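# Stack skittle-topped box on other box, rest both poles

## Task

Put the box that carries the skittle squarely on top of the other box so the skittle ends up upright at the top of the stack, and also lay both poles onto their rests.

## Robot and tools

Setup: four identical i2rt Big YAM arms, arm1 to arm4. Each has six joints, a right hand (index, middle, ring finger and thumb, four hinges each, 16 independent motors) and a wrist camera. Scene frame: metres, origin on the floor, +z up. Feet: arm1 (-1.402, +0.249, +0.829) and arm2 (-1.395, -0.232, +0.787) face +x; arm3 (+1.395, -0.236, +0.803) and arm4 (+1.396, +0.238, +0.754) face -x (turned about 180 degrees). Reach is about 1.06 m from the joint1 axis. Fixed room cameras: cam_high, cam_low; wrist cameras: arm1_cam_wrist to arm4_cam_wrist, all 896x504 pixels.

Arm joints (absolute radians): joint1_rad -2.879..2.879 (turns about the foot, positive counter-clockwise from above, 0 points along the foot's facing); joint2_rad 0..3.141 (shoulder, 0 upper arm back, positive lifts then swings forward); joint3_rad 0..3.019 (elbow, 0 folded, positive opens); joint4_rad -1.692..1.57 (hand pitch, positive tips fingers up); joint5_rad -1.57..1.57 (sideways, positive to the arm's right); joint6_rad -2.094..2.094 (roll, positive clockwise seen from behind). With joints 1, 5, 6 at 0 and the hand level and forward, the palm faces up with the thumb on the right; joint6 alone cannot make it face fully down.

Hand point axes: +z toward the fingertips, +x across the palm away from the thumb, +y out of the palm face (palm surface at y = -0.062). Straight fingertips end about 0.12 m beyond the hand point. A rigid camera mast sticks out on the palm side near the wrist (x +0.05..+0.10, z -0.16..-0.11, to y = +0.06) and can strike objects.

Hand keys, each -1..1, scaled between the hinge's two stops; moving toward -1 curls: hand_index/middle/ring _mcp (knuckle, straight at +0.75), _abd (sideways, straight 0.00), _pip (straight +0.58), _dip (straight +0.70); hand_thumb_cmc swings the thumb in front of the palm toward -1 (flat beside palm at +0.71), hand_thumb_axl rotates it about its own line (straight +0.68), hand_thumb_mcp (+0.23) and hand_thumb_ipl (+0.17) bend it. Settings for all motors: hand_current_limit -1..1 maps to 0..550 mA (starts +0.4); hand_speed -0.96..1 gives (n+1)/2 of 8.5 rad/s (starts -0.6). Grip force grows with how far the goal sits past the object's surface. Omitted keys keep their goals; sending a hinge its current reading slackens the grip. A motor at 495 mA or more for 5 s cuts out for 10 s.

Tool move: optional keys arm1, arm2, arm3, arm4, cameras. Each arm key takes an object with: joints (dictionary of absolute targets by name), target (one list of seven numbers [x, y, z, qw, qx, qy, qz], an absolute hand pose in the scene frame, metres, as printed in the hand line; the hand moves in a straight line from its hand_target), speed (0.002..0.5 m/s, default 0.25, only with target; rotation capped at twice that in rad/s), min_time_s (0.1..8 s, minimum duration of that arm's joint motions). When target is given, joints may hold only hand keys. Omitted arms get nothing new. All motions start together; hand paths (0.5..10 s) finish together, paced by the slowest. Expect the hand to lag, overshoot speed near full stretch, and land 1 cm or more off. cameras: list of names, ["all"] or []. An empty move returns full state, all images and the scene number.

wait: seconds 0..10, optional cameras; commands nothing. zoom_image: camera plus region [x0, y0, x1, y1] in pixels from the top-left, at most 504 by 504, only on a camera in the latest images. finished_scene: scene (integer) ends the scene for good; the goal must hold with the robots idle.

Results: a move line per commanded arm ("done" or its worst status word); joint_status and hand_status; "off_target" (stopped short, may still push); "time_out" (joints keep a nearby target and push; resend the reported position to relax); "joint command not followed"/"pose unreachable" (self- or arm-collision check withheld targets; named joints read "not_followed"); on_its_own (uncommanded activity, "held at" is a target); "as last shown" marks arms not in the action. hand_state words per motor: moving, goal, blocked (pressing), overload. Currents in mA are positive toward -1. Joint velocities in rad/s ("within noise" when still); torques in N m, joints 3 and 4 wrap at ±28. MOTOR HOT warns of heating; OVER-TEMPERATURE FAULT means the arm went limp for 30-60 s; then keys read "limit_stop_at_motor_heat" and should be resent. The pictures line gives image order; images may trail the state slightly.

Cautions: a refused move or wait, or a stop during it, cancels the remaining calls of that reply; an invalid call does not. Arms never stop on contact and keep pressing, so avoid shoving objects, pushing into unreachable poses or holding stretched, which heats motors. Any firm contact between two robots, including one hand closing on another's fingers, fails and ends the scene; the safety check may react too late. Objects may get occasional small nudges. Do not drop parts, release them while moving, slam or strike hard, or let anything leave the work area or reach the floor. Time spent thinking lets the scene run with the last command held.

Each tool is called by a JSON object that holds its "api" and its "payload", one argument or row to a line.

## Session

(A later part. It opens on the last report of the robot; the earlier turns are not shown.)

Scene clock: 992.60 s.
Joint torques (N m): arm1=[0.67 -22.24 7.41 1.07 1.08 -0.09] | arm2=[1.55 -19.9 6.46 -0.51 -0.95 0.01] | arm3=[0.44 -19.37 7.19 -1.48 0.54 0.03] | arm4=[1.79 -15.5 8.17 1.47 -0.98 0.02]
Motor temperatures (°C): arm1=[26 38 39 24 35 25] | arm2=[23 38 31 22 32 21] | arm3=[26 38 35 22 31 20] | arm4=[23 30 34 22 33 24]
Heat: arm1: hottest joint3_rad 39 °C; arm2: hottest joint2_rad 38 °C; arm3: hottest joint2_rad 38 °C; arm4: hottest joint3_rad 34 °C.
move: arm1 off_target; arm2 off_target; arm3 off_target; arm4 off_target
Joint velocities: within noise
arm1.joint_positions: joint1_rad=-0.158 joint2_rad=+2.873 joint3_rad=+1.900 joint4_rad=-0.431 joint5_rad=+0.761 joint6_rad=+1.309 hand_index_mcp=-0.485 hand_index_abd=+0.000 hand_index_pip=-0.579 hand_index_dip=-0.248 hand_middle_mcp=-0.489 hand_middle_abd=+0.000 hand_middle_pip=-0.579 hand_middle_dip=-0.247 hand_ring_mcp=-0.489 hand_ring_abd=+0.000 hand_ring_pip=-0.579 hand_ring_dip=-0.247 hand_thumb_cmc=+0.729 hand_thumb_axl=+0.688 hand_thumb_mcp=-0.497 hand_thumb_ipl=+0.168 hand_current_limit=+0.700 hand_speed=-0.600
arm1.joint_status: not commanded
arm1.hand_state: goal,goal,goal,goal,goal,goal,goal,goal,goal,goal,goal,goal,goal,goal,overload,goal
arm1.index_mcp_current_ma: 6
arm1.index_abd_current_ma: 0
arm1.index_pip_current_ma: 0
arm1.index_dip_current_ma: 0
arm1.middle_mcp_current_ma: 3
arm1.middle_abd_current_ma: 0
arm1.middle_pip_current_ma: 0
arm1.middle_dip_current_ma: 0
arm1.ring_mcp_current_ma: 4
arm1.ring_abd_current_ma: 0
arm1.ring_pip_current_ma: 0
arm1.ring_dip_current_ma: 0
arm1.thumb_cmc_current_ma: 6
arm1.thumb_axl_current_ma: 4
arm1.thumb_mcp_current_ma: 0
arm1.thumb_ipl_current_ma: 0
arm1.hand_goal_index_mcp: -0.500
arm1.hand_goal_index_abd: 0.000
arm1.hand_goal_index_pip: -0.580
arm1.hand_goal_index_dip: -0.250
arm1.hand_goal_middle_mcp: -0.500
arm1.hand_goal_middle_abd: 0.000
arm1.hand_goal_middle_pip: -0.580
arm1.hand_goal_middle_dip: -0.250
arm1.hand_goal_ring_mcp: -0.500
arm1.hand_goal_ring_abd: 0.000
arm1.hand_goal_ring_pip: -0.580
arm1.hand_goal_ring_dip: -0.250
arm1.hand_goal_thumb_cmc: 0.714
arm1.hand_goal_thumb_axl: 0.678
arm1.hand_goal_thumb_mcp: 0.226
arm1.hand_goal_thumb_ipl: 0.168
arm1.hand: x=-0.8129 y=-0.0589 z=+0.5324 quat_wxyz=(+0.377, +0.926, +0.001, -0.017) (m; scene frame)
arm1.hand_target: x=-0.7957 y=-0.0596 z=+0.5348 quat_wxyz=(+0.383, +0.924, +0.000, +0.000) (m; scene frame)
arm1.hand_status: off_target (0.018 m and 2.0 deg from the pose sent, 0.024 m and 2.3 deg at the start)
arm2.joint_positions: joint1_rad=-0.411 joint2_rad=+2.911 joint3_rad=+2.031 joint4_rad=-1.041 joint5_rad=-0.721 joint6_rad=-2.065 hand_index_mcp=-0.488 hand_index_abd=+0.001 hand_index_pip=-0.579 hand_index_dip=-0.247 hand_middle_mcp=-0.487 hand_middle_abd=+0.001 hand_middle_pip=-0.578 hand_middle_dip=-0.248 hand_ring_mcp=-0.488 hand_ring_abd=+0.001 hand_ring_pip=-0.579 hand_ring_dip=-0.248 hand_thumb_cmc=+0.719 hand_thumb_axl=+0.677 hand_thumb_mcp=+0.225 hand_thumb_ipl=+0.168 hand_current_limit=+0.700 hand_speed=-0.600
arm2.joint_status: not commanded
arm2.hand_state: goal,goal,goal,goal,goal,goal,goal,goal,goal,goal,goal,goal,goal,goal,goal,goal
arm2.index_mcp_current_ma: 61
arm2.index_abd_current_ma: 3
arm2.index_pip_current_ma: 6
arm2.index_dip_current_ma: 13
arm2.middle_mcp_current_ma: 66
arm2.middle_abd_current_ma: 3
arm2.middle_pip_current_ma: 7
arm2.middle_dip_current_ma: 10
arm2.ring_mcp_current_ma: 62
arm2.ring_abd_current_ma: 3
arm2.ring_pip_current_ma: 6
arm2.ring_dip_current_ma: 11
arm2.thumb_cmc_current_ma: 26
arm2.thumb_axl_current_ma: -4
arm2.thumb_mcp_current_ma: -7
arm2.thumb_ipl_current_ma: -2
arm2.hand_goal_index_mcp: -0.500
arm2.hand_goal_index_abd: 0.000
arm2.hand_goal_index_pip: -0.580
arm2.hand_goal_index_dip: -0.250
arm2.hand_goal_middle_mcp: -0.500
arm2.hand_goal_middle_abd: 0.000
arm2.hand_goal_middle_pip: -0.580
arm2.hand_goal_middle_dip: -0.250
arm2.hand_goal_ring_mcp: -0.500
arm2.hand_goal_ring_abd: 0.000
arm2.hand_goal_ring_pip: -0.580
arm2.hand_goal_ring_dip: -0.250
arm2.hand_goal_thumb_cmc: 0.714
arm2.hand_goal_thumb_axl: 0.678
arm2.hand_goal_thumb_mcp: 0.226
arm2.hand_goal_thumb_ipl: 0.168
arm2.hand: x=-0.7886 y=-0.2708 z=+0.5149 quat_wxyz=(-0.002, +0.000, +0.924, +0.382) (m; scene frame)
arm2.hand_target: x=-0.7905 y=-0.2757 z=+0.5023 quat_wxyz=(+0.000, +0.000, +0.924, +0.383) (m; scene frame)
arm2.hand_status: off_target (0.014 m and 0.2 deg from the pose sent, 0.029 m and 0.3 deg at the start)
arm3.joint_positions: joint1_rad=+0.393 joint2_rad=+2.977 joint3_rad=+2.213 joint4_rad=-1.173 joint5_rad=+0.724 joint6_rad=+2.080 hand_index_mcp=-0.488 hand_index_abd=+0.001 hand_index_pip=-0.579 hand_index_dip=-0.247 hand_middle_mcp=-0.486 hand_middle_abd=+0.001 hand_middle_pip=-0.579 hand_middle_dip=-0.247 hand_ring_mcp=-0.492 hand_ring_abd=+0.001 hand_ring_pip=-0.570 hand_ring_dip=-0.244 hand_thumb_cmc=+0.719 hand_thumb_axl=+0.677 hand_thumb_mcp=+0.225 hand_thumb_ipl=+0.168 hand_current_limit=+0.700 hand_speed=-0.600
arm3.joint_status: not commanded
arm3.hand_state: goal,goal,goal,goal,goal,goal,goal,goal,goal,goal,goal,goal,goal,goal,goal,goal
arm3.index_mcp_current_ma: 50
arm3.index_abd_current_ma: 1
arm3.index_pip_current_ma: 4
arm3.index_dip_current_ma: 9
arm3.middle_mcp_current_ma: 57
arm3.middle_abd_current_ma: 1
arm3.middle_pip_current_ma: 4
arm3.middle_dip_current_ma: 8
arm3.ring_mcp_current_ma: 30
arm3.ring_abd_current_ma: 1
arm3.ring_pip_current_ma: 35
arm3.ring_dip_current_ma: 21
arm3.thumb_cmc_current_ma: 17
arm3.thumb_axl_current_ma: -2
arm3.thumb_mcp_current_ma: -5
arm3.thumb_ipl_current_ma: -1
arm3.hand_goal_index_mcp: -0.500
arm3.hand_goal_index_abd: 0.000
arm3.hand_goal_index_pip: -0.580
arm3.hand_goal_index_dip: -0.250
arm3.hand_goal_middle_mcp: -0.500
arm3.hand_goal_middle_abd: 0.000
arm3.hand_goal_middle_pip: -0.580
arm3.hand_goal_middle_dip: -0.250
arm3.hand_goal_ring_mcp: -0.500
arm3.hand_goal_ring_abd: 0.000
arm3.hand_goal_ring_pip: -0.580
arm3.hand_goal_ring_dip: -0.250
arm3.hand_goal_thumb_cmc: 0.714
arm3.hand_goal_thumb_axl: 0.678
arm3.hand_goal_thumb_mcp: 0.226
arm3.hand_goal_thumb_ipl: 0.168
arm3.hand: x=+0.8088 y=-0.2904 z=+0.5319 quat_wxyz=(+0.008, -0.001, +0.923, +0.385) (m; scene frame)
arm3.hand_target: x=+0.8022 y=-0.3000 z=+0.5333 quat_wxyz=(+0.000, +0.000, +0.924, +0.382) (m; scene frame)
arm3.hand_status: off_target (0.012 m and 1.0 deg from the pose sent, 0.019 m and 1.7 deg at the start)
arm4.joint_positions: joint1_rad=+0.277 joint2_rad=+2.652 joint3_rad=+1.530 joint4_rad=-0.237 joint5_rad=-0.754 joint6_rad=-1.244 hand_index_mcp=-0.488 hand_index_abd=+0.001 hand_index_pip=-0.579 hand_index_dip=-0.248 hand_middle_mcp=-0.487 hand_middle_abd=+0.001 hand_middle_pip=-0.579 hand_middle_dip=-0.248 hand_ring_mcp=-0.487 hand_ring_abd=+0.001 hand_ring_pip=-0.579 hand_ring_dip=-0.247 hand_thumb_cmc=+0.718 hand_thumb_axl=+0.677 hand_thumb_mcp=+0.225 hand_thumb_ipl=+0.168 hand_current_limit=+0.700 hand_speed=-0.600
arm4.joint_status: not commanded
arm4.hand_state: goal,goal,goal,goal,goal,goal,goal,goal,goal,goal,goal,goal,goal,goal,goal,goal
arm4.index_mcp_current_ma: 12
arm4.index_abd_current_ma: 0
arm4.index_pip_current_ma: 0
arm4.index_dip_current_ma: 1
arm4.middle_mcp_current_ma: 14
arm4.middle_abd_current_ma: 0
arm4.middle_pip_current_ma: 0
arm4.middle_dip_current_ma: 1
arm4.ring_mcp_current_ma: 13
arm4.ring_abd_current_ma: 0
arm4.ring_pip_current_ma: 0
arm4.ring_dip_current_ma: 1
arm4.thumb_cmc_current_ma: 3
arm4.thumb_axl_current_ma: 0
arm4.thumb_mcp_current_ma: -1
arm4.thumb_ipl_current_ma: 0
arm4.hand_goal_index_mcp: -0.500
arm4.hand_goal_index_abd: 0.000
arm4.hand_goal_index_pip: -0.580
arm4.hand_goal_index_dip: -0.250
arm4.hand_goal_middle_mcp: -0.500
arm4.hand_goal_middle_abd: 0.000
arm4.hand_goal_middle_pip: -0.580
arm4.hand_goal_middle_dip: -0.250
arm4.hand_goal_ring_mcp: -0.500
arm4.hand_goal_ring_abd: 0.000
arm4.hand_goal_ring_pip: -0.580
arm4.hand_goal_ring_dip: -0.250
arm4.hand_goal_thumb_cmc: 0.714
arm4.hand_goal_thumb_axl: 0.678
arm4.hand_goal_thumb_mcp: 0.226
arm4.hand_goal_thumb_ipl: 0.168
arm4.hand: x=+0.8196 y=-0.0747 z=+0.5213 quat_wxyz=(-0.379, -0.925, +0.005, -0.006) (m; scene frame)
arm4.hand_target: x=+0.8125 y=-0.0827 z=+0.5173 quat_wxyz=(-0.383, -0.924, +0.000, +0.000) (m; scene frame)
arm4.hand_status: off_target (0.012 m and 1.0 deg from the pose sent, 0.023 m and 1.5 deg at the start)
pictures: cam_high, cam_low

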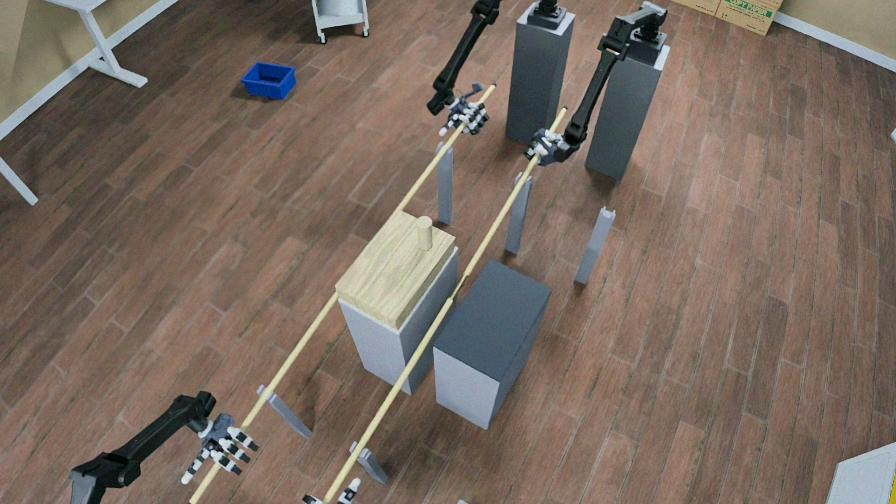

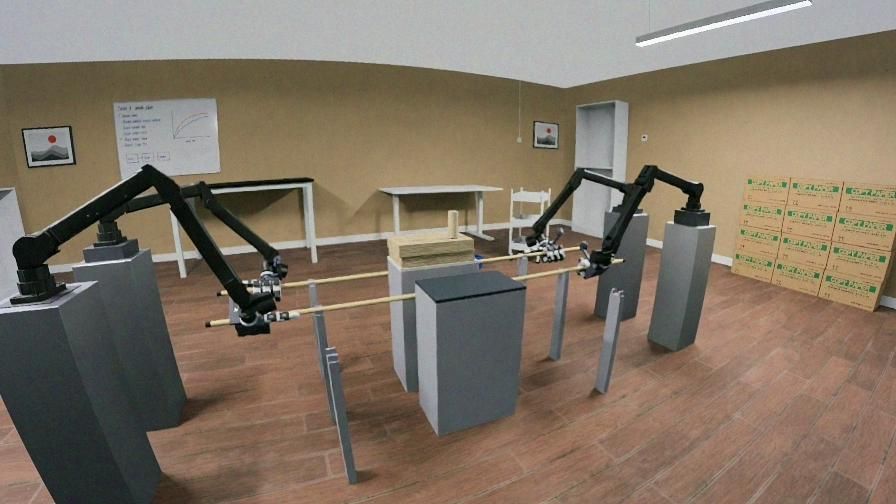

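{"api": "move", "payload": {
  "arm1": {"joints":{"hand_index_mcp":0.754,"hand_index_pip":0.576,"hand_index_dip":0.696,"hand_middle_mcp":0.754,"hand_middle_pip":0.576,"hand_middle_dip":0.696,"hand_ring_mcp":0.754,"hand_ring_pip":0.576,"hand_ring_dip":0.696}},
  "arm2": {"joints":{"hand_index_mcp":0.754,"hand_index_pip":0.576,"hand_index_dip":0.696,"hand_middle_mcp":0.754,"hand_middle_pip":0.576,"hand_middle_dip":0.696,"hand_ring_mcp":0.754,"hand_ring_pip":0.576,"hand_ring_dip":0.696}},
  "arm3": {"joints":{"hand_index_mcp":0.754,"hand_index_pip":0.576,"hand_index_dip":0.696,"hand_middle_mcp":0.754,"hand_middle_pip":0.576,"hand_middle_dip":0.696,"hand_ring_mcp":0.754,"hand_ring_pip":0.576,"hand_ring_dip":0.696}},
  "arm4": {"joints":{"hand_index_mcp":0.754,"hand_index_pip":0.576,"hand_index_dip":0.696,"hand_middle_mcp":0.754,"hand_middle_pip":0.576,"hand_middle_dip":0.696,"hand_ring_mcp":0.754,"hand_ring_pip":0.576,"hand_ring_dip":0.696}},
  "cameras": ["cam_high","cam_low","arm1_cam_wrist","arm2_cam_wrist","arm3_cam_wrist","arm4_cam_wrist"]
}}

{"api": "zoom_image", "payload": {
  "camera": "cam_low",
  "region": [500, 220, 600, 290]
}}

{"api": "zoom_image", "payload": {
  "camera": "cam_low",
  "region": [290, 260, 350, 330]
}}

Scene clock: 1006.73 s.
Joint torques (N m): arm1=[0.67 -22.24 7.08 1.07 1.04 -0.11] | arm2=[1.44 -20.07 6.43 -0.59 -1 0.04] | arm3=[0.32 -19.66 7.02 -1.66 0.65 0.02] | arm4=[1.61 -15.97 8.18 1.44 -0.99 0.03]
Motor temperatures (°C): arm1=[26 38 40 24 35 25] | arm2=[23 37 31 22 31 21] | arm3=[26 37 36 22 31 20] | arm4=[23 32 33 22 32 24]
Heat: arm1: hottest joint3_rad 40 °C; arm2: hottest joint2_rad 37 °C; arm3: hottest joint2_rad 37 °C; arm4: hottest joint3_rad 33 °C.
move: arm1 done; arm2 done; arm3 done; arm4 done
Joint velocities: within noise
arm1.joint_positions: joint1_rad=-0.158 joint2_rad=+2.873 joint3_rad=+1.905 joint4_rad=-0.431 joint5_rad=+0.762 joint6_rad=+1.309 hand_index_mcp=+0.757 hand_index_abd=+0.000 hand_index_pip=+0.575 hand_index_dip=+0.694 hand_middle_mcp=+0.757 hand_middle_abd=+0.000 hand_middle_pip=+0.575 hand_middle_dip=+0.693 hand_ring_mcp=+0.758 hand_ring_abd=+0.000 hand_ring_pip=+0.575 hand_ring_dip=+0.693 hand_thumb_cmc=+0.725 hand_thumb_axl=+0.685 hand_thumb_mcp=-0.497 hand_thumb_ipl=+0.168 hand_current_limit=+0.700 hand_speed=-0.600
arm1.joint_status: all done
arm1.hand_state: goal,goal,goal,goal,goal,goal,goal,goal,goal,goal,goal,goal,goal,goal,overload,goal
arm1.index_mcp_current_ma: 0
arm1.index_abd_current_ma: 0
arm1.index_pip_current_ma: 0
arm1.index_dip_current_ma: 0
arm1.middle_mcp_current_ma: 0
arm1.middle_abd_current_ma: 0
arm1.middle_pip_current_ma: 0
arm1.middle_dip_current_ma: 0
arm1.ring_mcp_current_ma: 0
arm1.ring_abd_current_ma: 0
arm1.ring_pip_current_ma: 0
arm1.ring_dip_current_ma: 0
arm1.thumb_cmc_current_ma: 3
arm1.thumb_axl_current_ma: 2
arm1.thumb_mcp_current_ma: 0
arm1.thumb_ipl_current_ma: 0
arm1.hand_goal_index_mcp: 0.754
arm1.hand_goal_index_abd: 0.000
arm1.hand_goal_index_pip: 0.576
arm1.hand_goal_index_dip: 0.696
arm1.hand_goal_middle_mcp: 0.754
arm1.hand_goal_middle_abd: 0.000
arm1.hand_goal_middle_pip: 0.576
arm1.hand_goal_middle_dip: 0.696
arm1.hand_goal_ring_mcp: 0.754
arm1.hand_goal_ring_abd: 0.000
arm1.hand_goal_ring_pip: 0.576
arm1.hand_goal_ring_dip: 0.696
arm1.hand_goal_thumb_cmc: 0.714
arm1.hand_goal_thumb_axl: 0.678
arm1.hand_goal_thumb_mcp: 0.226
arm1.hand_goal_thumb_ipl: 0.168
arm1.hand: x=-0.8106 y=-0.0595 z=+0.5340 quat_wxyz=(+0.378, +0.926, -0.001, -0.014) (m; scene frame)
arm1.hand_target: x=-0.7956 y=-0.0596 z=+0.5349 quat_wxyz=(+0.383, +0.924, +0.000, +0.000) (m; scene frame)
arm1.hand_status: not commanded
arm2.joint_positions: joint1_rad=-0.411 joint2_rad=+2.911 joint3_rad=+2.031 joint4_rad=-1.041 joint5_rad=-0.721 joint6_rad=-2.065 hand_index_mcp=+0.758 hand_index_abd=+0.001 hand_index_pip=+0.575 hand_index_dip=+0.693 hand_middle_mcp=+0.758 hand_middle_abd=+0.001 hand_middle_pip=+0.575 hand_middle_dip=+0.694 hand_ring_mcp=+0.758 hand_ring_abd=+0.001 hand_ring_pip=+0.575 hand_ring_dip=+0.694 hand_thumb_cmc=+0.719 hand_thumb_axl=+0.677 hand_thumb_mcp=+0.225 hand_thumb_ipl=+0.168 hand_current_limit=+0.700 hand_speed=-0.600
arm2.joint_status: all done
arm2.hand_state: goal,goal,goal,goal,goal,goal,goal,goal,goal,goal,goal,goal,goal,goal,goal,goal
arm2.index_mcp_current_ma: 20
arm2.index_abd_current_ma: 3
arm2.index_pip_current_ma: -3
arm2.index_dip_current_ma: -13
arm2.middle_mcp_current_ma: 21
arm2.middle_abd_current_ma: 3
arm2.middle_pip_current_ma: -3
arm2.middle_dip_current_ma: -10
arm2.ring_mcp_current_ma: 18
arm2.ring_abd_current_ma: 3
arm2.ring_pip_current_ma: -3
arm2.ring_dip_current_ma: -11
arm2.thumb_cmc_current_ma: 26
arm2.thumb_axl_current_ma: -4
arm2.thumb_mcp_current_ma: -7
arm2.thumb_ipl_current_ma: -2
arm2.hand_goal_index_mcp: 0.754
arm2.hand_goal_index_abd: 0.000
arm2.hand_goal_index_pip: 0.576
arm2.hand_goal_index_dip: 0.696
arm2.hand_goal_middle_mcp: 0.754
arm2.hand_goal_middle_abd: 0.000
arm2.hand_goal_middle_pip: 0.576
arm2.hand_goal_middle_dip: 0.696
arm2.hand_goal_ring_mcp: 0.754
arm2.hand_goal_ring_abd: 0.000
arm2.hand_goal_ring_pip: 0.576
arm2.hand_goal_ring_dip: 0.696
arm2.hand_goal_thumb_cmc: 0.714
arm2.hand_goal_thumb_axl: 0.678
arm2.hand_goal_thumb_mcp: 0.226
arm2.hand_goal_thumb_ipl: 0.168
arm2.hand: x=-0.7886 y=-0.2708 z=+0.5149 quat_wxyz=(-0.002, +0.000, +0.924, +0.382) (m; scene frame)
arm2.hand_target: x=-0.7905 y=-0.2757 z=+0.5024 quat_wxyz=(+0.000, +0.000, +0.924, +0.383) (m; scene frame)
arm2.hand_status: not commanded
arm3.joint_positions: joint1_rad=+0.393 joint2_rad=+2.983 joint3_rad=+2.213 joint4_rad=-1.173 joint5_rad=+0.721 joint6_rad=+2.080 hand_index_mcp=+0.758 hand_index_abd=+0.001 hand_index_pip=+0.575 hand_index_dip=+0.693 hand_middle_mcp=+0.759 hand_middle_abd=+0.001 hand_middle_pip=+0.575 hand_middle_dip=+0.693 hand_ring_mcp=+0.758 hand_ring_abd=+0.001 hand_ring_pip=+0.575 hand_ring_dip=+0.693 hand_thumb_cmc=+0.719 hand_thumb_axl=+0.677 hand_thumb_mcp=+0.225 hand_thumb_ipl=+0.168 hand_current_limit=+0.700 hand_speed=-0.600
arm3.joint_status: all done
arm3.hand_state: goal,goal,goal,goal,goal,goal,goal,goal,goal,goal,goal,goal,goal,goal,goal,goal
arm3.index_mcp_current_ma: 15
arm3.index_abd_current_ma: 1
arm3.index_pip_current_ma: -2
arm3.index_dip_current_ma: -9
arm3.middle_mcp_current_ma: 17
arm3.middle_abd_current_ma: 1
arm3.middle_pip_current_ma: -2
arm3.middle_dip_current_ma: -8
arm3.ring_mcp_current_ma: 13
arm3.ring_abd_current_ma: 1
arm3.ring_pip_current_ma: -2
arm3.ring_dip_current_ma: -8
arm3.thumb_cmc_current_ma: 17
arm3.thumb_axl_current_ma: -2
arm3.thumb_mcp_current_ma: -5
arm3.thumb_ipl_current_ma: -1
arm3.hand_goal_index_mcp: 0.754
arm3.hand_goal_index_abd: 0.000
arm3.hand_goal_index_pip: 0.576
arm3.hand_goal_index_dip: 0.696
arm3.hand_goal_middle_mcp: 0.754
arm3.hand_goal_middle_abd: 0.000
arm3.hand_goal_middle_pip: 0.576
arm3.hand_goal_middle_dip: 0.696
arm3.hand_goal_ring_mcp: 0.754
arm3.hand_goal_ring_abd: 0.000
arm3.hand_goal_ring_pip: 0.576
arm3.hand_goal_ring_dip: 0.696
arm3.hand_goal_thumb_cmc: 0.714
arm3.hand_goal_thumb_axl: 0.678
arm3.hand_goal_thumb_mcp: 0.226
arm3.hand_goal_thumb_ipl: 0.168
arm3.hand: x=+0.8117 y=-0.2897 z=+0.5278 quat_wxyz=(+0.012, -0.002, +0.923, +0.386) (m; scene frame)
arm3.hand_target: x=+0.8023 y=-0.3000 z=+0.5333 quat_wxyz=(+0.000, +0.000, +0.924, +0.382) (m; scene frame)
arm3.hand_status: not commanded
arm4.joint_positions: joint1_rad=+0.279 joint2_rad=+2.652 joint3_rad=+1.530 joint4_rad=-0.237 joint5_rad=-0.754 joint6_rad=-1.244 hand_index_mcp=+0.758 hand_index_abd=+0.001 hand_index_pip=+0.575 hand_index_dip=+0.694 hand_middle_mcp=+0.758 hand_middle_abd=+0.001 hand_middle_pip=+0.575 hand_middle_dip=+0.694 hand_ring_mcp=+0.758 hand_ring_abd=+0.001 hand_ring_pip=+0.575 hand_ring_dip=+0.693 hand_thumb_cmc=+0.718 hand_thumb_axl=+0.677 hand_thumb_mcp=+0.225 hand_thumb_ipl=+0.168 hand_current_limit=+0.700 hand_speed=-0.600
arm4.joint_status: all done
arm4.hand_state: goal,goal,goal,goal,goal,goal,goal,goal,goal,goal,goal,goal,goal,goal,goal,goal
arm4.index_mcp_current_ma: 2
arm4.index_abd_current_ma: 0
arm4.index_pip_current_ma: 0
arm4.index_dip_current_ma: -1
arm4.middle_mcp_current_ma: 2
arm4.middle_abd_current_ma: 0
arm4.middle_pip_current_ma: 0
arm4.middle_dip_current_ma: -1
arm4.ring_mcp_current_ma: 2
arm4.ring_abd_current_ma: 0
arm4.ring_pip_current_ma: 0
arm4.ring_dip_current_ma: -1
arm4.thumb_cmc_current_ma: 3
arm4.thumb_axl_current_ma: 0
arm4.thumb_mcp_current_ma: -1
arm4.thumb_ipl_current_ma: 0
arm4.hand_goal_index_mcp: 0.754
arm4.hand_goal_index_abd: 0.000
arm4.hand_goal_index_pip: 0.576
arm4.hand_goal_index_dip: 0.696
arm4.hand_goal_middle_mcp: 0.754
arm4.hand_goal_middle_abd: 0.000
arm4.hand_goal_middle_pip: 0.576
arm4.hand_goal_middle_dip: 0.696
arm4.hand_goal_ring_mcp: 0.754
arm4.hand_goal_ring_abd: 0.000
arm4.hand_goal_ring_pip: 0.576
arm4.hand_goal_ring_dip: 0.696
arm4.hand_goal_thumb_cmc: 0.714
arm4.hand_goal_thumb_axl: 0.678
arm4.hand_goal_thumb_mcp: 0.226
arm4.hand_goal_thumb_ipl: 0.168
arm4.hand: x=+0.8203 y=-0.0756 z=+0.5212 quat_wxyz=(-0.379, -0.925, +0.004, -0.007) (m; scene frame)
arm4.hand_target: x=+0.8125 y=-0.0829 z=+0.5174 quat_wxyz=(-0.383, -0.924, +0.000, +0.000) (m; scene frame)
arm4.hand_status: not commanded
pictures: arm1_cam_wrist, arm2_cam_wrist, arm3_cam_wrist, arm4_cam_wrist, cam_high, cam_low

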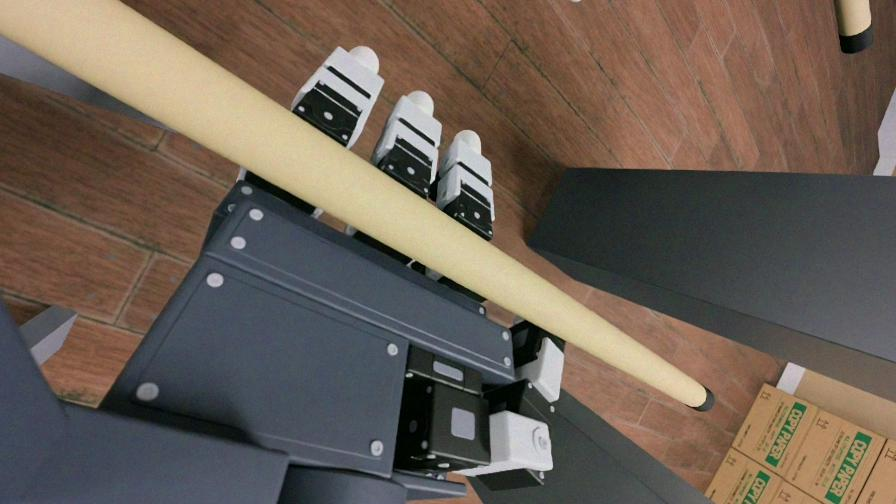

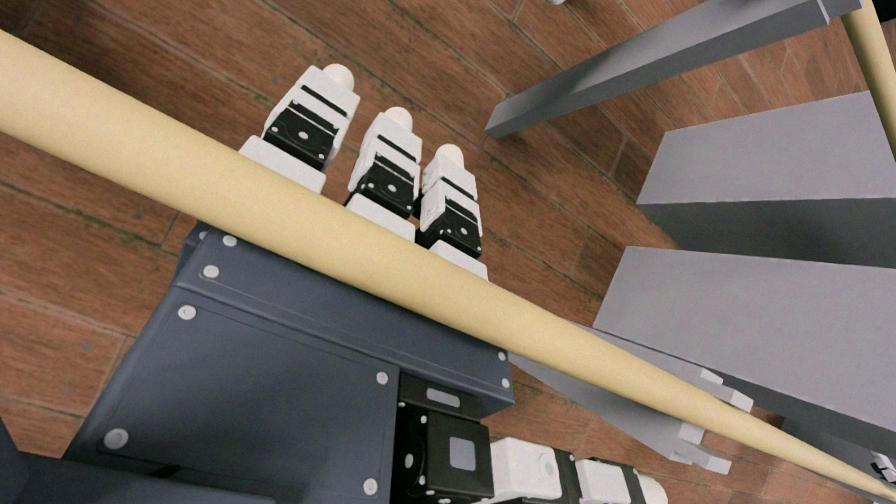

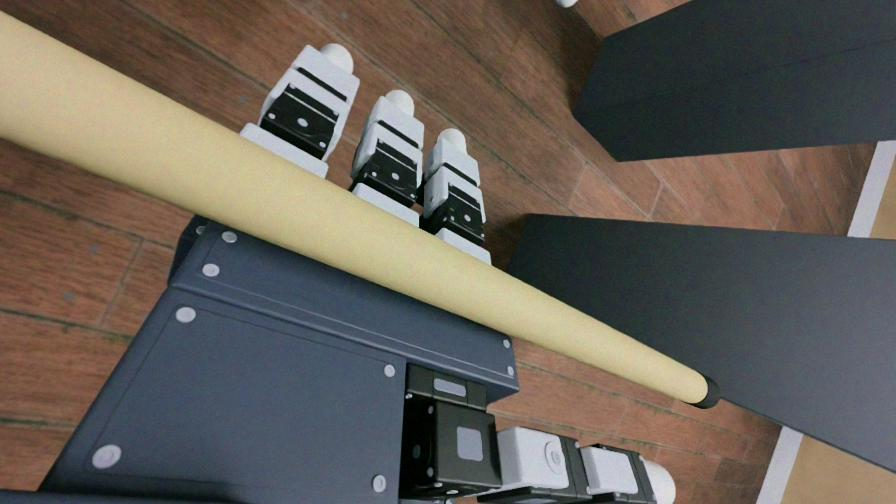

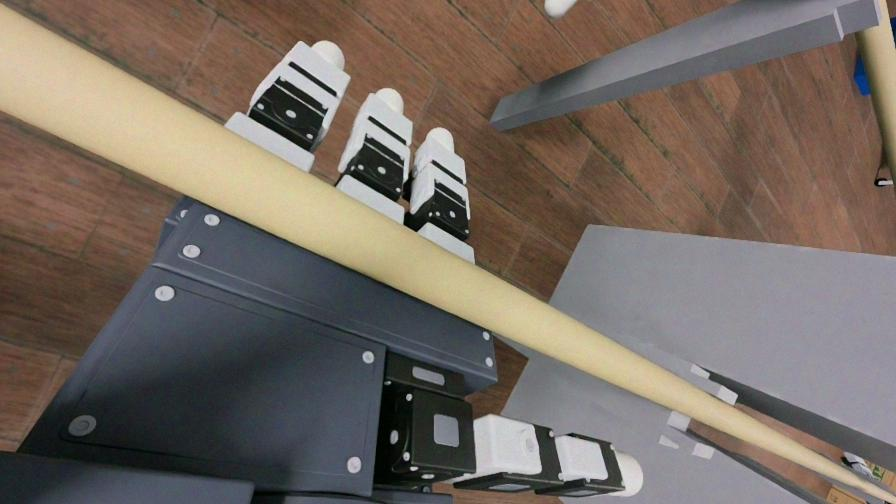

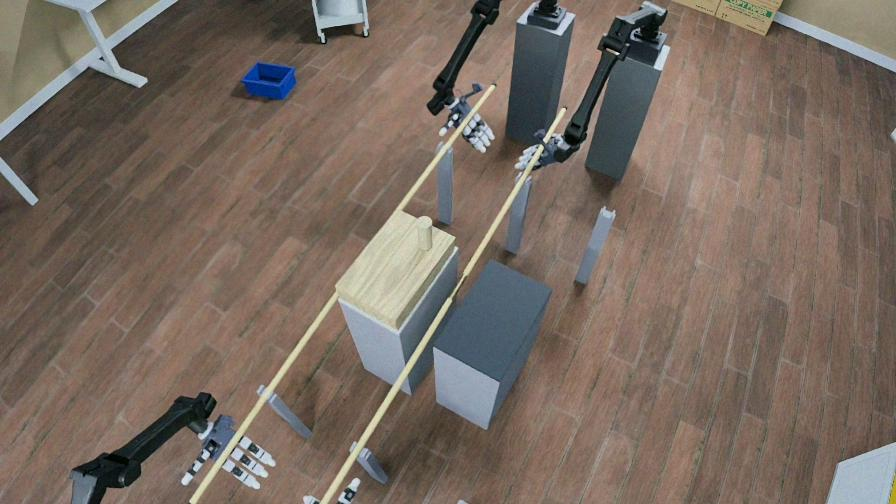

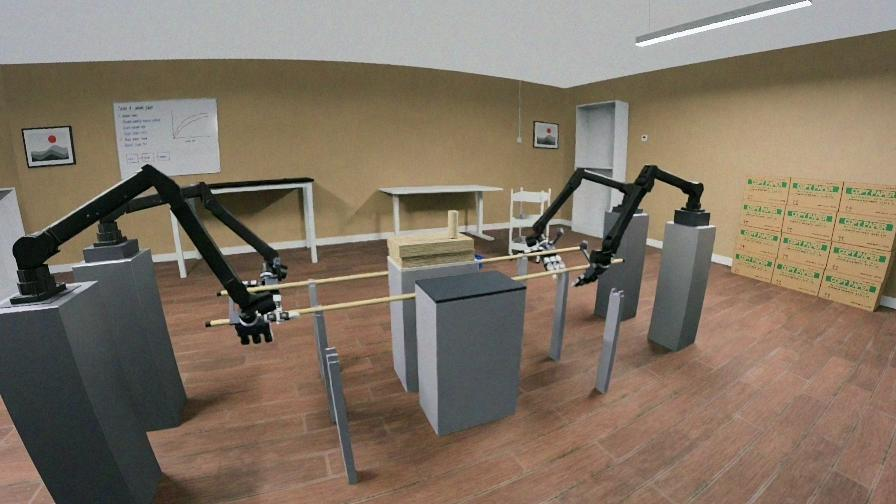

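Scaled by 5.040 from the camera's 896x504 image, which has a finer 1280x720 frame.

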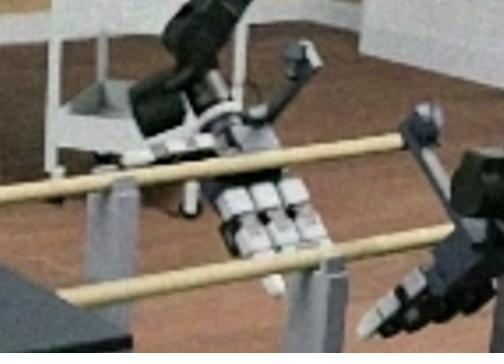

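Scaled by 7.200 from the camera's 896x504 image, which has a finer 1280x720 frame.

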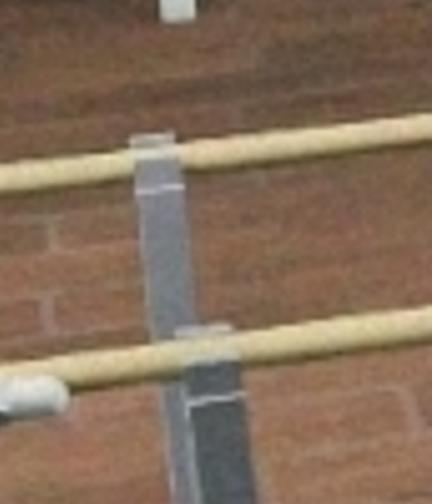

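{"api": "move", "payload": {
  "arm1": {"target":[-0.797,-0.030,0.510,0.3827,0.9239,0,0],"speed":0.08},
  "arm4": {"target":[0.813,-0.048,0.496,0.3827,0.9239,0,0],"speed":0.08},
  "arm2": {"target":[-0.790,-0.302,0.480,0,0,0.9239,0.3827],"speed":0.08},
  "arm3": {"target":[0.803,-0.322,0.508,0,0,0.9239,0.3827],"speed":0.08},
  "cameras": ["arm1_cam_wrist","arm2_cam_wrist","arm3_cam_wrist","arm4_cam_wrist"]
}}

Scene clock: 1017.77 s.
Joint torques (N m): arm1=[0.32 -22.01 6.91 0.13 1.07 0.19] | arm2=[1.26 -20.48 6.71 -1.06 -0.83 -0.04] | arm3=[0.38 -19.55 7.17 -1.8 0.6 0.07] | arm4=[0.79 -15.62 7.6 0.72 -1.05 -0.25]
Motor temperatures (°C): arm1=[26 38 40 24 34 25] | arm2=[23 37 31 22 31 21] | arm3=[26 38 37 22 30 20] | arm4=[23 32 32 22 32 24]
Heat: arm1: hottest joint3_rad 40 °C; arm2: hottest joint2_rad 37 °C; arm3: hottest joint2_rad 38 °C; arm4: hottest joint2_rad 32 °C.
move: arm1 done; arm2 off_target; arm3 off_target; arm4 done
Joint velocities: within noise
arm1.joint_positions: joint1_rad=-0.108 joint2_rad=+2.927 joint3_rad=+1.946 joint4_rad=-0.436 joint5_rad=+0.770 joint6_rad=+1.345 hand_index_mcp=+0.758 hand_index_abd=+0.000 hand_index_pip=+0.575 hand_index_dip=+0.694 hand_middle_mcp=+0.758 hand_middle_abd=+0.000 hand_middle_pip=+0.575 hand_middle_dip=+0.693 hand_ring_mcp=+0.758 hand_ring_abd=+0.000 hand_ring_pip=+0.575 hand_ring_dip=+0.693 hand_thumb_cmc=+0.725 hand_thumb_axl=+0.685 hand_thumb_mcp=-0.497 hand_thumb_ipl=+0.168 hand_current_limit=+0.700 hand_speed=-0.600
arm1.joint_status: not commanded
arm1.hand_state: goal,goal,goal,goal,goal,goal,goal,goal,goal,goal,goal,goal,goal,goal,overload,goal
arm1.index_mcp_current_ma: 0
arm1.index_abd_current_ma: 0
arm1.index_pip_current_ma: 0
arm1.index_dip_current_ma: 0
arm1.middle_mcp_current_ma: 0
arm1.middle_abd_current_ma: 0
arm1.middle_pip_current_ma: 0
arm1.middle_dip_current_ma: 0
arm1.ring_mcp_current_ma: 0
arm1.ring_abd_current_ma: 0
arm1.ring_pip_current_ma: 0
arm1.ring_dip_current_ma: 0
arm1.thumb_cmc_current_ma: 3
arm1.thumb_axl_current_ma: 2
arm1.thumb_mcp_current_ma: 0
arm1.thumb_ipl_current_ma: 0
arm1.hand_goal_index_mcp: 0.754
arm1.hand_goal_index_abd: 0.000
arm1.hand_goal_index_pip: 0.576
arm1.hand_goal_index_dip: 0.696
arm1.hand_goal_middle_mcp: 0.754
arm1.hand_goal_middle_abd: 0.000
arm1.hand_goal_middle_pip: 0.576
arm1.hand_goal_middle_dip: 0.696
arm1.hand_goal_ring_mcp: 0.754
arm1.hand_goal_ring_abd: 0.000
arm1.hand_goal_ring_pip: 0.576
arm1.hand_goal_ring_dip: 0.696
arm1.hand_goal_thumb_cmc: 0.714
arm1.hand_goal_thumb_axl: 0.678
arm1.hand_goal_thumb_mcp: 0.226
arm1.hand_goal_thumb_ipl: 0.168
arm1.hand: x=-0.8047 y=-0.0288 z=+0.5112 quat_wxyz=(+0.380, +0.925, +0.009, -0.007) (m; scene frame)
arm1.hand_target: x=-0.7972 y=-0.0299 z=+0.5102 quat_wxyz=(+0.383, +0.924, +0.000, +0.000) (m; scene frame)
arm1.hand_status: done (0.008 m and 1.3 deg from the pose sent, 0.040 m and 1.7 deg at the start)
arm2.joint_positions: joint1_rad=-0.448 joint2_rad=+2.990 joint3_rad=+2.142 joint4_rad=-1.084 joint5_rad=-0.710 joint6_rad=-2.090 hand_index_mcp=+0.758 hand_index_abd=+0.001 hand_index_pip=+0.575 hand_index_dip=+0.693 hand_middle_mcp=+0.758 hand_middle_abd=+0.001 hand_middle_pip=+0.575 hand_middle_dip=+0.694 hand_ring_mcp=+0.758 hand_ring_abd=+0.001 hand_ring_pip=+0.575 hand_ring_dip=+0.694 hand_thumb_cmc=+0.719 hand_thumb_axl=+0.677 hand_thumb_mcp=+0.225 hand_thumb_ipl=+0.168 hand_current_limit=+0.700 hand_speed=-0.600
arm2.joint_status: not commanded
arm2.hand_state: goal,goal,goal,goal,goal,goal,goal,goal,goal,goal,goal,goal,goal,goal,goal,goal
arm2.index_mcp_current_ma: 20
arm2.index_abd_current_ma: 3
arm2.index_pip_current_ma: -3
arm2.index_dip_current_ma: -13
arm2.middle_mcp_current_ma: 21
arm2.middle_abd_current_ma: 3
arm2.middle_pip_current_ma: -3
arm2.middle_dip_current_ma: -10
arm2.ring_mcp_current_ma: 19
arm2.ring_abd_current_ma: 3
arm2.ring_pip_current_ma: -3
arm2.ring_dip_current_ma: -11
arm2.thumb_cmc_current_ma: 26
arm2.thumb_axl_current_ma: -4
arm2.thumb_mcp_current_ma: -7
arm2.thumb_ipl_current_ma: -2
arm2.hand_goal_index_mcp: 0.754
arm2.hand_goal_index_abd: 0.000
arm2.hand_goal_index_pip: 0.576
arm2.hand_goal_index_dip: 0.696
arm2.hand_goal_middle_mcp: 0.754
arm2.hand_goal_middle_abd: 0.000
arm2.hand_goal_middle_pip: 0.576
arm2.hand_goal_middle_dip: 0.696
arm2.hand_goal_ring_mcp: 0.754
arm2.hand_goal_ring_abd: 0.000
arm2.hand_goal_ring_pip: 0.576
arm2.hand_goal_ring_dip: 0.696
arm2.hand_goal_thumb_cmc: 0.714
arm2.hand_goal_thumb_axl: 0.678
arm2.hand_goal_thumb_mcp: 0.226
arm2.hand_goal_thumb_ipl: 0.168
arm2.hand: x=-0.7858 y=-0.2966 z=+0.4917 quat_wxyz=(+0.003, +0.006, +0.925, +0.379) (m; scene frame)
arm2.hand_target: x=-0.7903 y=-0.3016 z=+0.4802 quat_wxyz=(+0.001, +0.006, +0.925, +0.380) (m; scene frame)
arm2.hand_status: off_target (0.014 m and 0.8 deg from the pose sent, 0.047 m and 0.2 deg at the start; a joint's target at an end of its range on 32 of 44 steps)
arm3.joint_positions: joint1_rad=+0.427 joint2_rad=+3.062 joint3_rad=+2.312 joint4_rad=-1.194 joint5_rad=+0.707 joint6_rad=+2.080 hand_index_mcp=+0.758 hand_index_abd=+0.001 hand_index_pip=+0.575 hand_index_dip=+0.693 hand_middle_mcp=+0.759 hand_middle_abd=+0.001 hand_middle_pip=+0.575 hand_middle_dip=+0.693 hand_ring_mcp=+0.758 hand_ring_abd=+0.001 hand_ring_pip=+0.575 hand_ring_dip=+0.693 hand_thumb_cmc=+0.719 hand_thumb_axl=+0.677 hand_thumb_mcp=+0.225 hand_thumb_ipl=+0.168 hand_current_limit=+0.700 hand_speed=-0.600
arm3.joint_status: not commanded
arm3.hand_state: goal,goal,goal,goal,goal,goal,goal,goal,goal,goal,goal,goal,goal,goal,goal,goal
arm3.index_mcp_current_ma: 15
arm3.index_abd_current_ma: 1
arm3.index_pip_current_ma: -2
arm3.index_dip_current_ma: -9
arm3.middle_mcp_current_ma: 17
arm3.middle_abd_current_ma: 1
arm3.middle_pip_current_ma: -2
arm3.middle_dip_current_ma: -8
arm3.ring_mcp_current_ma: 13
arm3.ring_abd_current_ma: 1
arm3.ring_pip_current_ma: -2
arm3.ring_dip_current_ma: -8
arm3.thumb_cmc_current_ma: 17
arm3.thumb_axl_current_ma: -2
arm3.thumb_mcp_current_ma: -5
arm3.thumb_ipl_current_ma: -1
arm3.hand_goal_index_mcp: 0.754
arm3.hand_goal_index_abd: 0.000
arm3.hand_goal_index_pip: 0.576
arm3.hand_goal_index_dip: 0.696
arm3.hand_goal_middle_mcp: 0.754
arm3.hand_goal_middle_abd: 0.000
arm3.hand_goal_middle_pip: 0.576
arm3.hand_goal_middle_dip: 0.696
arm3.hand_goal_ring_mcp: 0.754
arm3.hand_goal_ring_abd: 0.000
arm3.hand_goal_ring_pip: 0.576
arm3.hand_goal_ring_dip: 0.696
arm3.hand_goal_thumb_cmc: 0.714
arm3.hand_goal_thumb_axl: 0.678
arm3.hand_goal_thumb_mcp: 0.226
arm3.hand_goal_thumb_ipl: 0.168
arm3.hand: x=+0.8121 y=-0.3121 z=+0.5013 quat_wxyz=(+0.009, -0.017, +0.925, +0.380) (m; scene frame)
arm3.hand_target: x=+0.8032 y=-0.3217 z=+0.5082 quat_wxyz=(-0.003, -0.012, +0.926, +0.377) (m; scene frame)
arm3.hand_status: off_target (0.015 m and 2.2 deg from the pose sent, 0.039 m and 1.4 deg at the start; a joint's target at an end of its range on 41 of 44 steps)
arm4.joint_positions: joint1_rad=+0.230 joint2_rad=+2.698 joint3_rad=+1.552 joint4_rad=-0.246 joint5_rad=-0.766 joint6_rad=-1.298 hand_index_mcp=+0.758 hand_index_abd=+0.001 hand_index_pip=+0.575 hand_index_dip=+0.694 hand_middle_mcp=+0.758 hand_middle_abd=+0.001 hand_middle_pip=+0.575 hand_middle_dip=+0.694 hand_ring_mcp=+0.758 hand_ring_abd=+0.001 hand_ring_pip=+0.575 hand_ring_dip=+0.693 hand_thumb_cmc=+0.718 hand_thumb_axl=+0.677 hand_thumb_mcp=+0.225 hand_thumb_ipl=+0.168 hand_current_limit=+0.700 hand_speed=-0.600
arm4.joint_status: not commanded
arm4.hand_state: goal,goal,goal,goal,goal,goal,goal,goal,goal,goal,goal,goal,goal,goal,goal,goal
arm4.index_mcp_current_ma: 2
arm4.index_abd_current_ma: 0
arm4.index_pip_current_ma: 0
arm4.index_dip_current_ma: -1
arm4.middle_mcp_current_ma: 3
arm4.middle_abd_current_ma: 0
arm4.middle_pip_current_ma: 0
arm4.middle_dip_current_ma: -1
arm4.ring_mcp_current_ma: 2
arm4.ring_abd_current_ma: 0
arm4.ring_pip_current_ma: 0
arm4.ring_dip_current_ma: -1
arm4.thumb_cmc_current_ma: 3
arm4.thumb_axl_current_ma: 0
arm4.thumb_mcp_current_ma: -1
arm4.thumb_ipl_current_ma: 0
arm4.hand_goal_index_mcp: 0.754
arm4.hand_goal_index_abd: 0.000
arm4.hand_goal_index_pip: 0.576
arm4.hand_goal_index_dip: 0.696
arm4.hand_goal_middle_mcp: 0.754
arm4.hand_goal_middle_abd: 0.000
arm4.hand_goal_middle_pip: 0.576
arm4.hand_goal_middle_dip: 0.696
arm4.hand_goal_ring_mcp: 0.754
arm4.hand_goal_ring_abd: 0.000
arm4.hand_goal_ring_pip: 0.576
arm4.hand_goal_ring_dip: 0.696
arm4.hand_goal_thumb_cmc: 0.714
arm4.hand_goal_thumb_axl: 0.678
arm4.hand_goal_thumb_mcp: 0.226
arm4.hand_goal_thumb_ipl: 0.168
arm4.hand: x=+0.8184 y=-0.0472 z=+0.5008 quat_wxyz=(-0.381, -0.924, +0.007, -0.004) (m; scene frame)
arm4.hand_target: x=+0.8131 y=-0.0479 z=+0.4963 quat_wxyz=(-0.383, -0.924, +0.000, +0.000) (m; scene frame)
arm4.hand_status: done (0.007 m and 1.0 deg from the pose sent, 0.038 m and 1.0 deg at the start)
pictures: arm1_cam_wrist, arm2_cam_wrist, arm3_cam_wrist, arm4_cam_wrist

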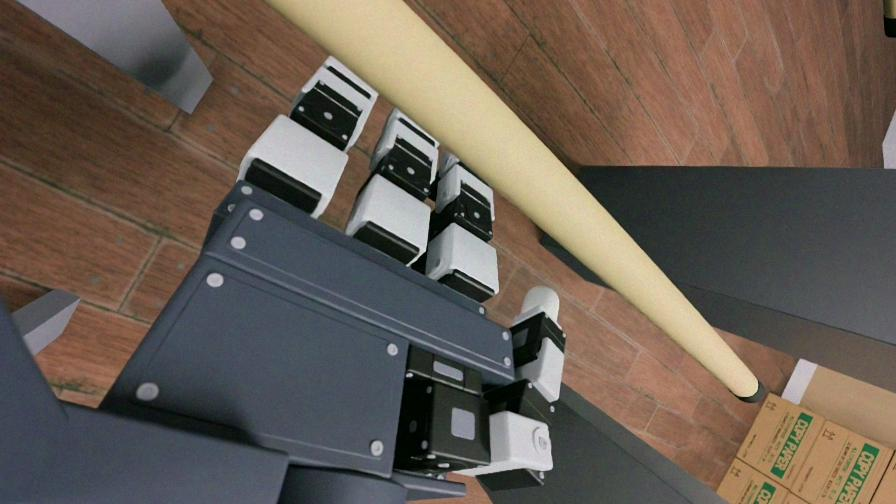

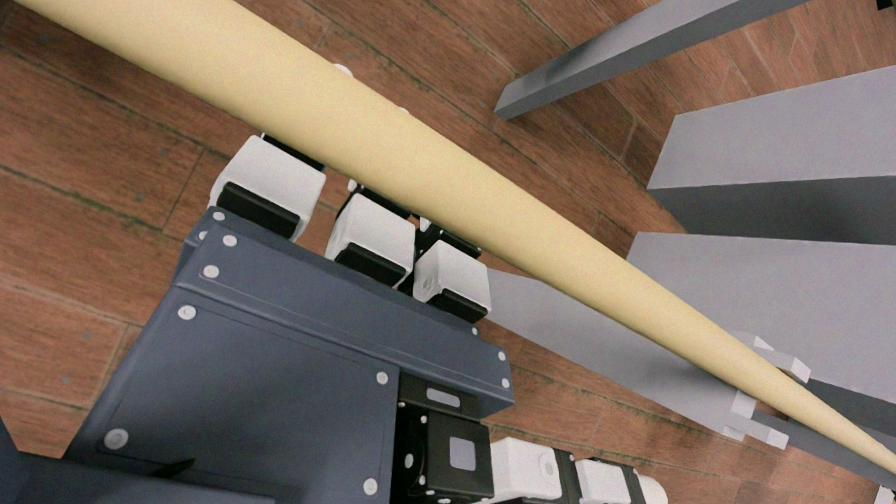

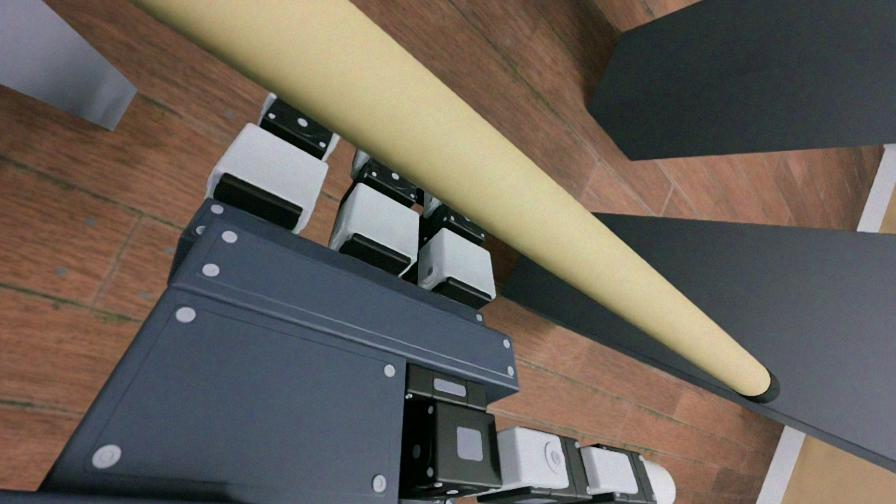

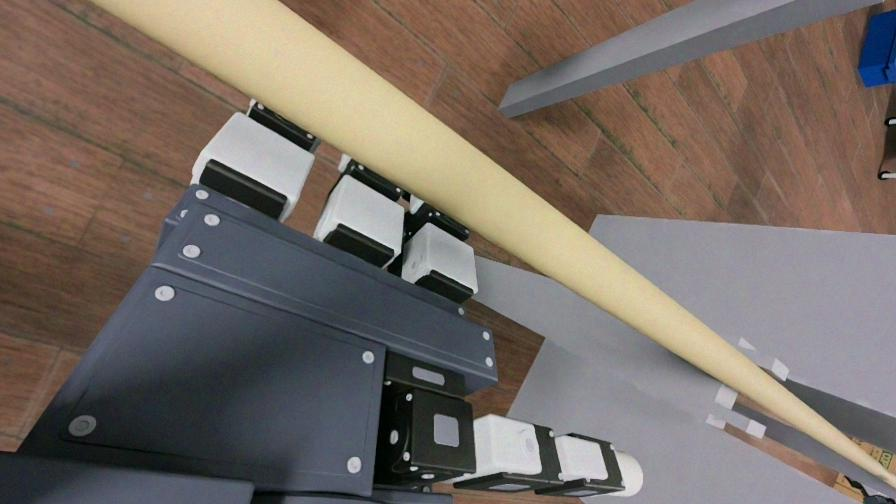

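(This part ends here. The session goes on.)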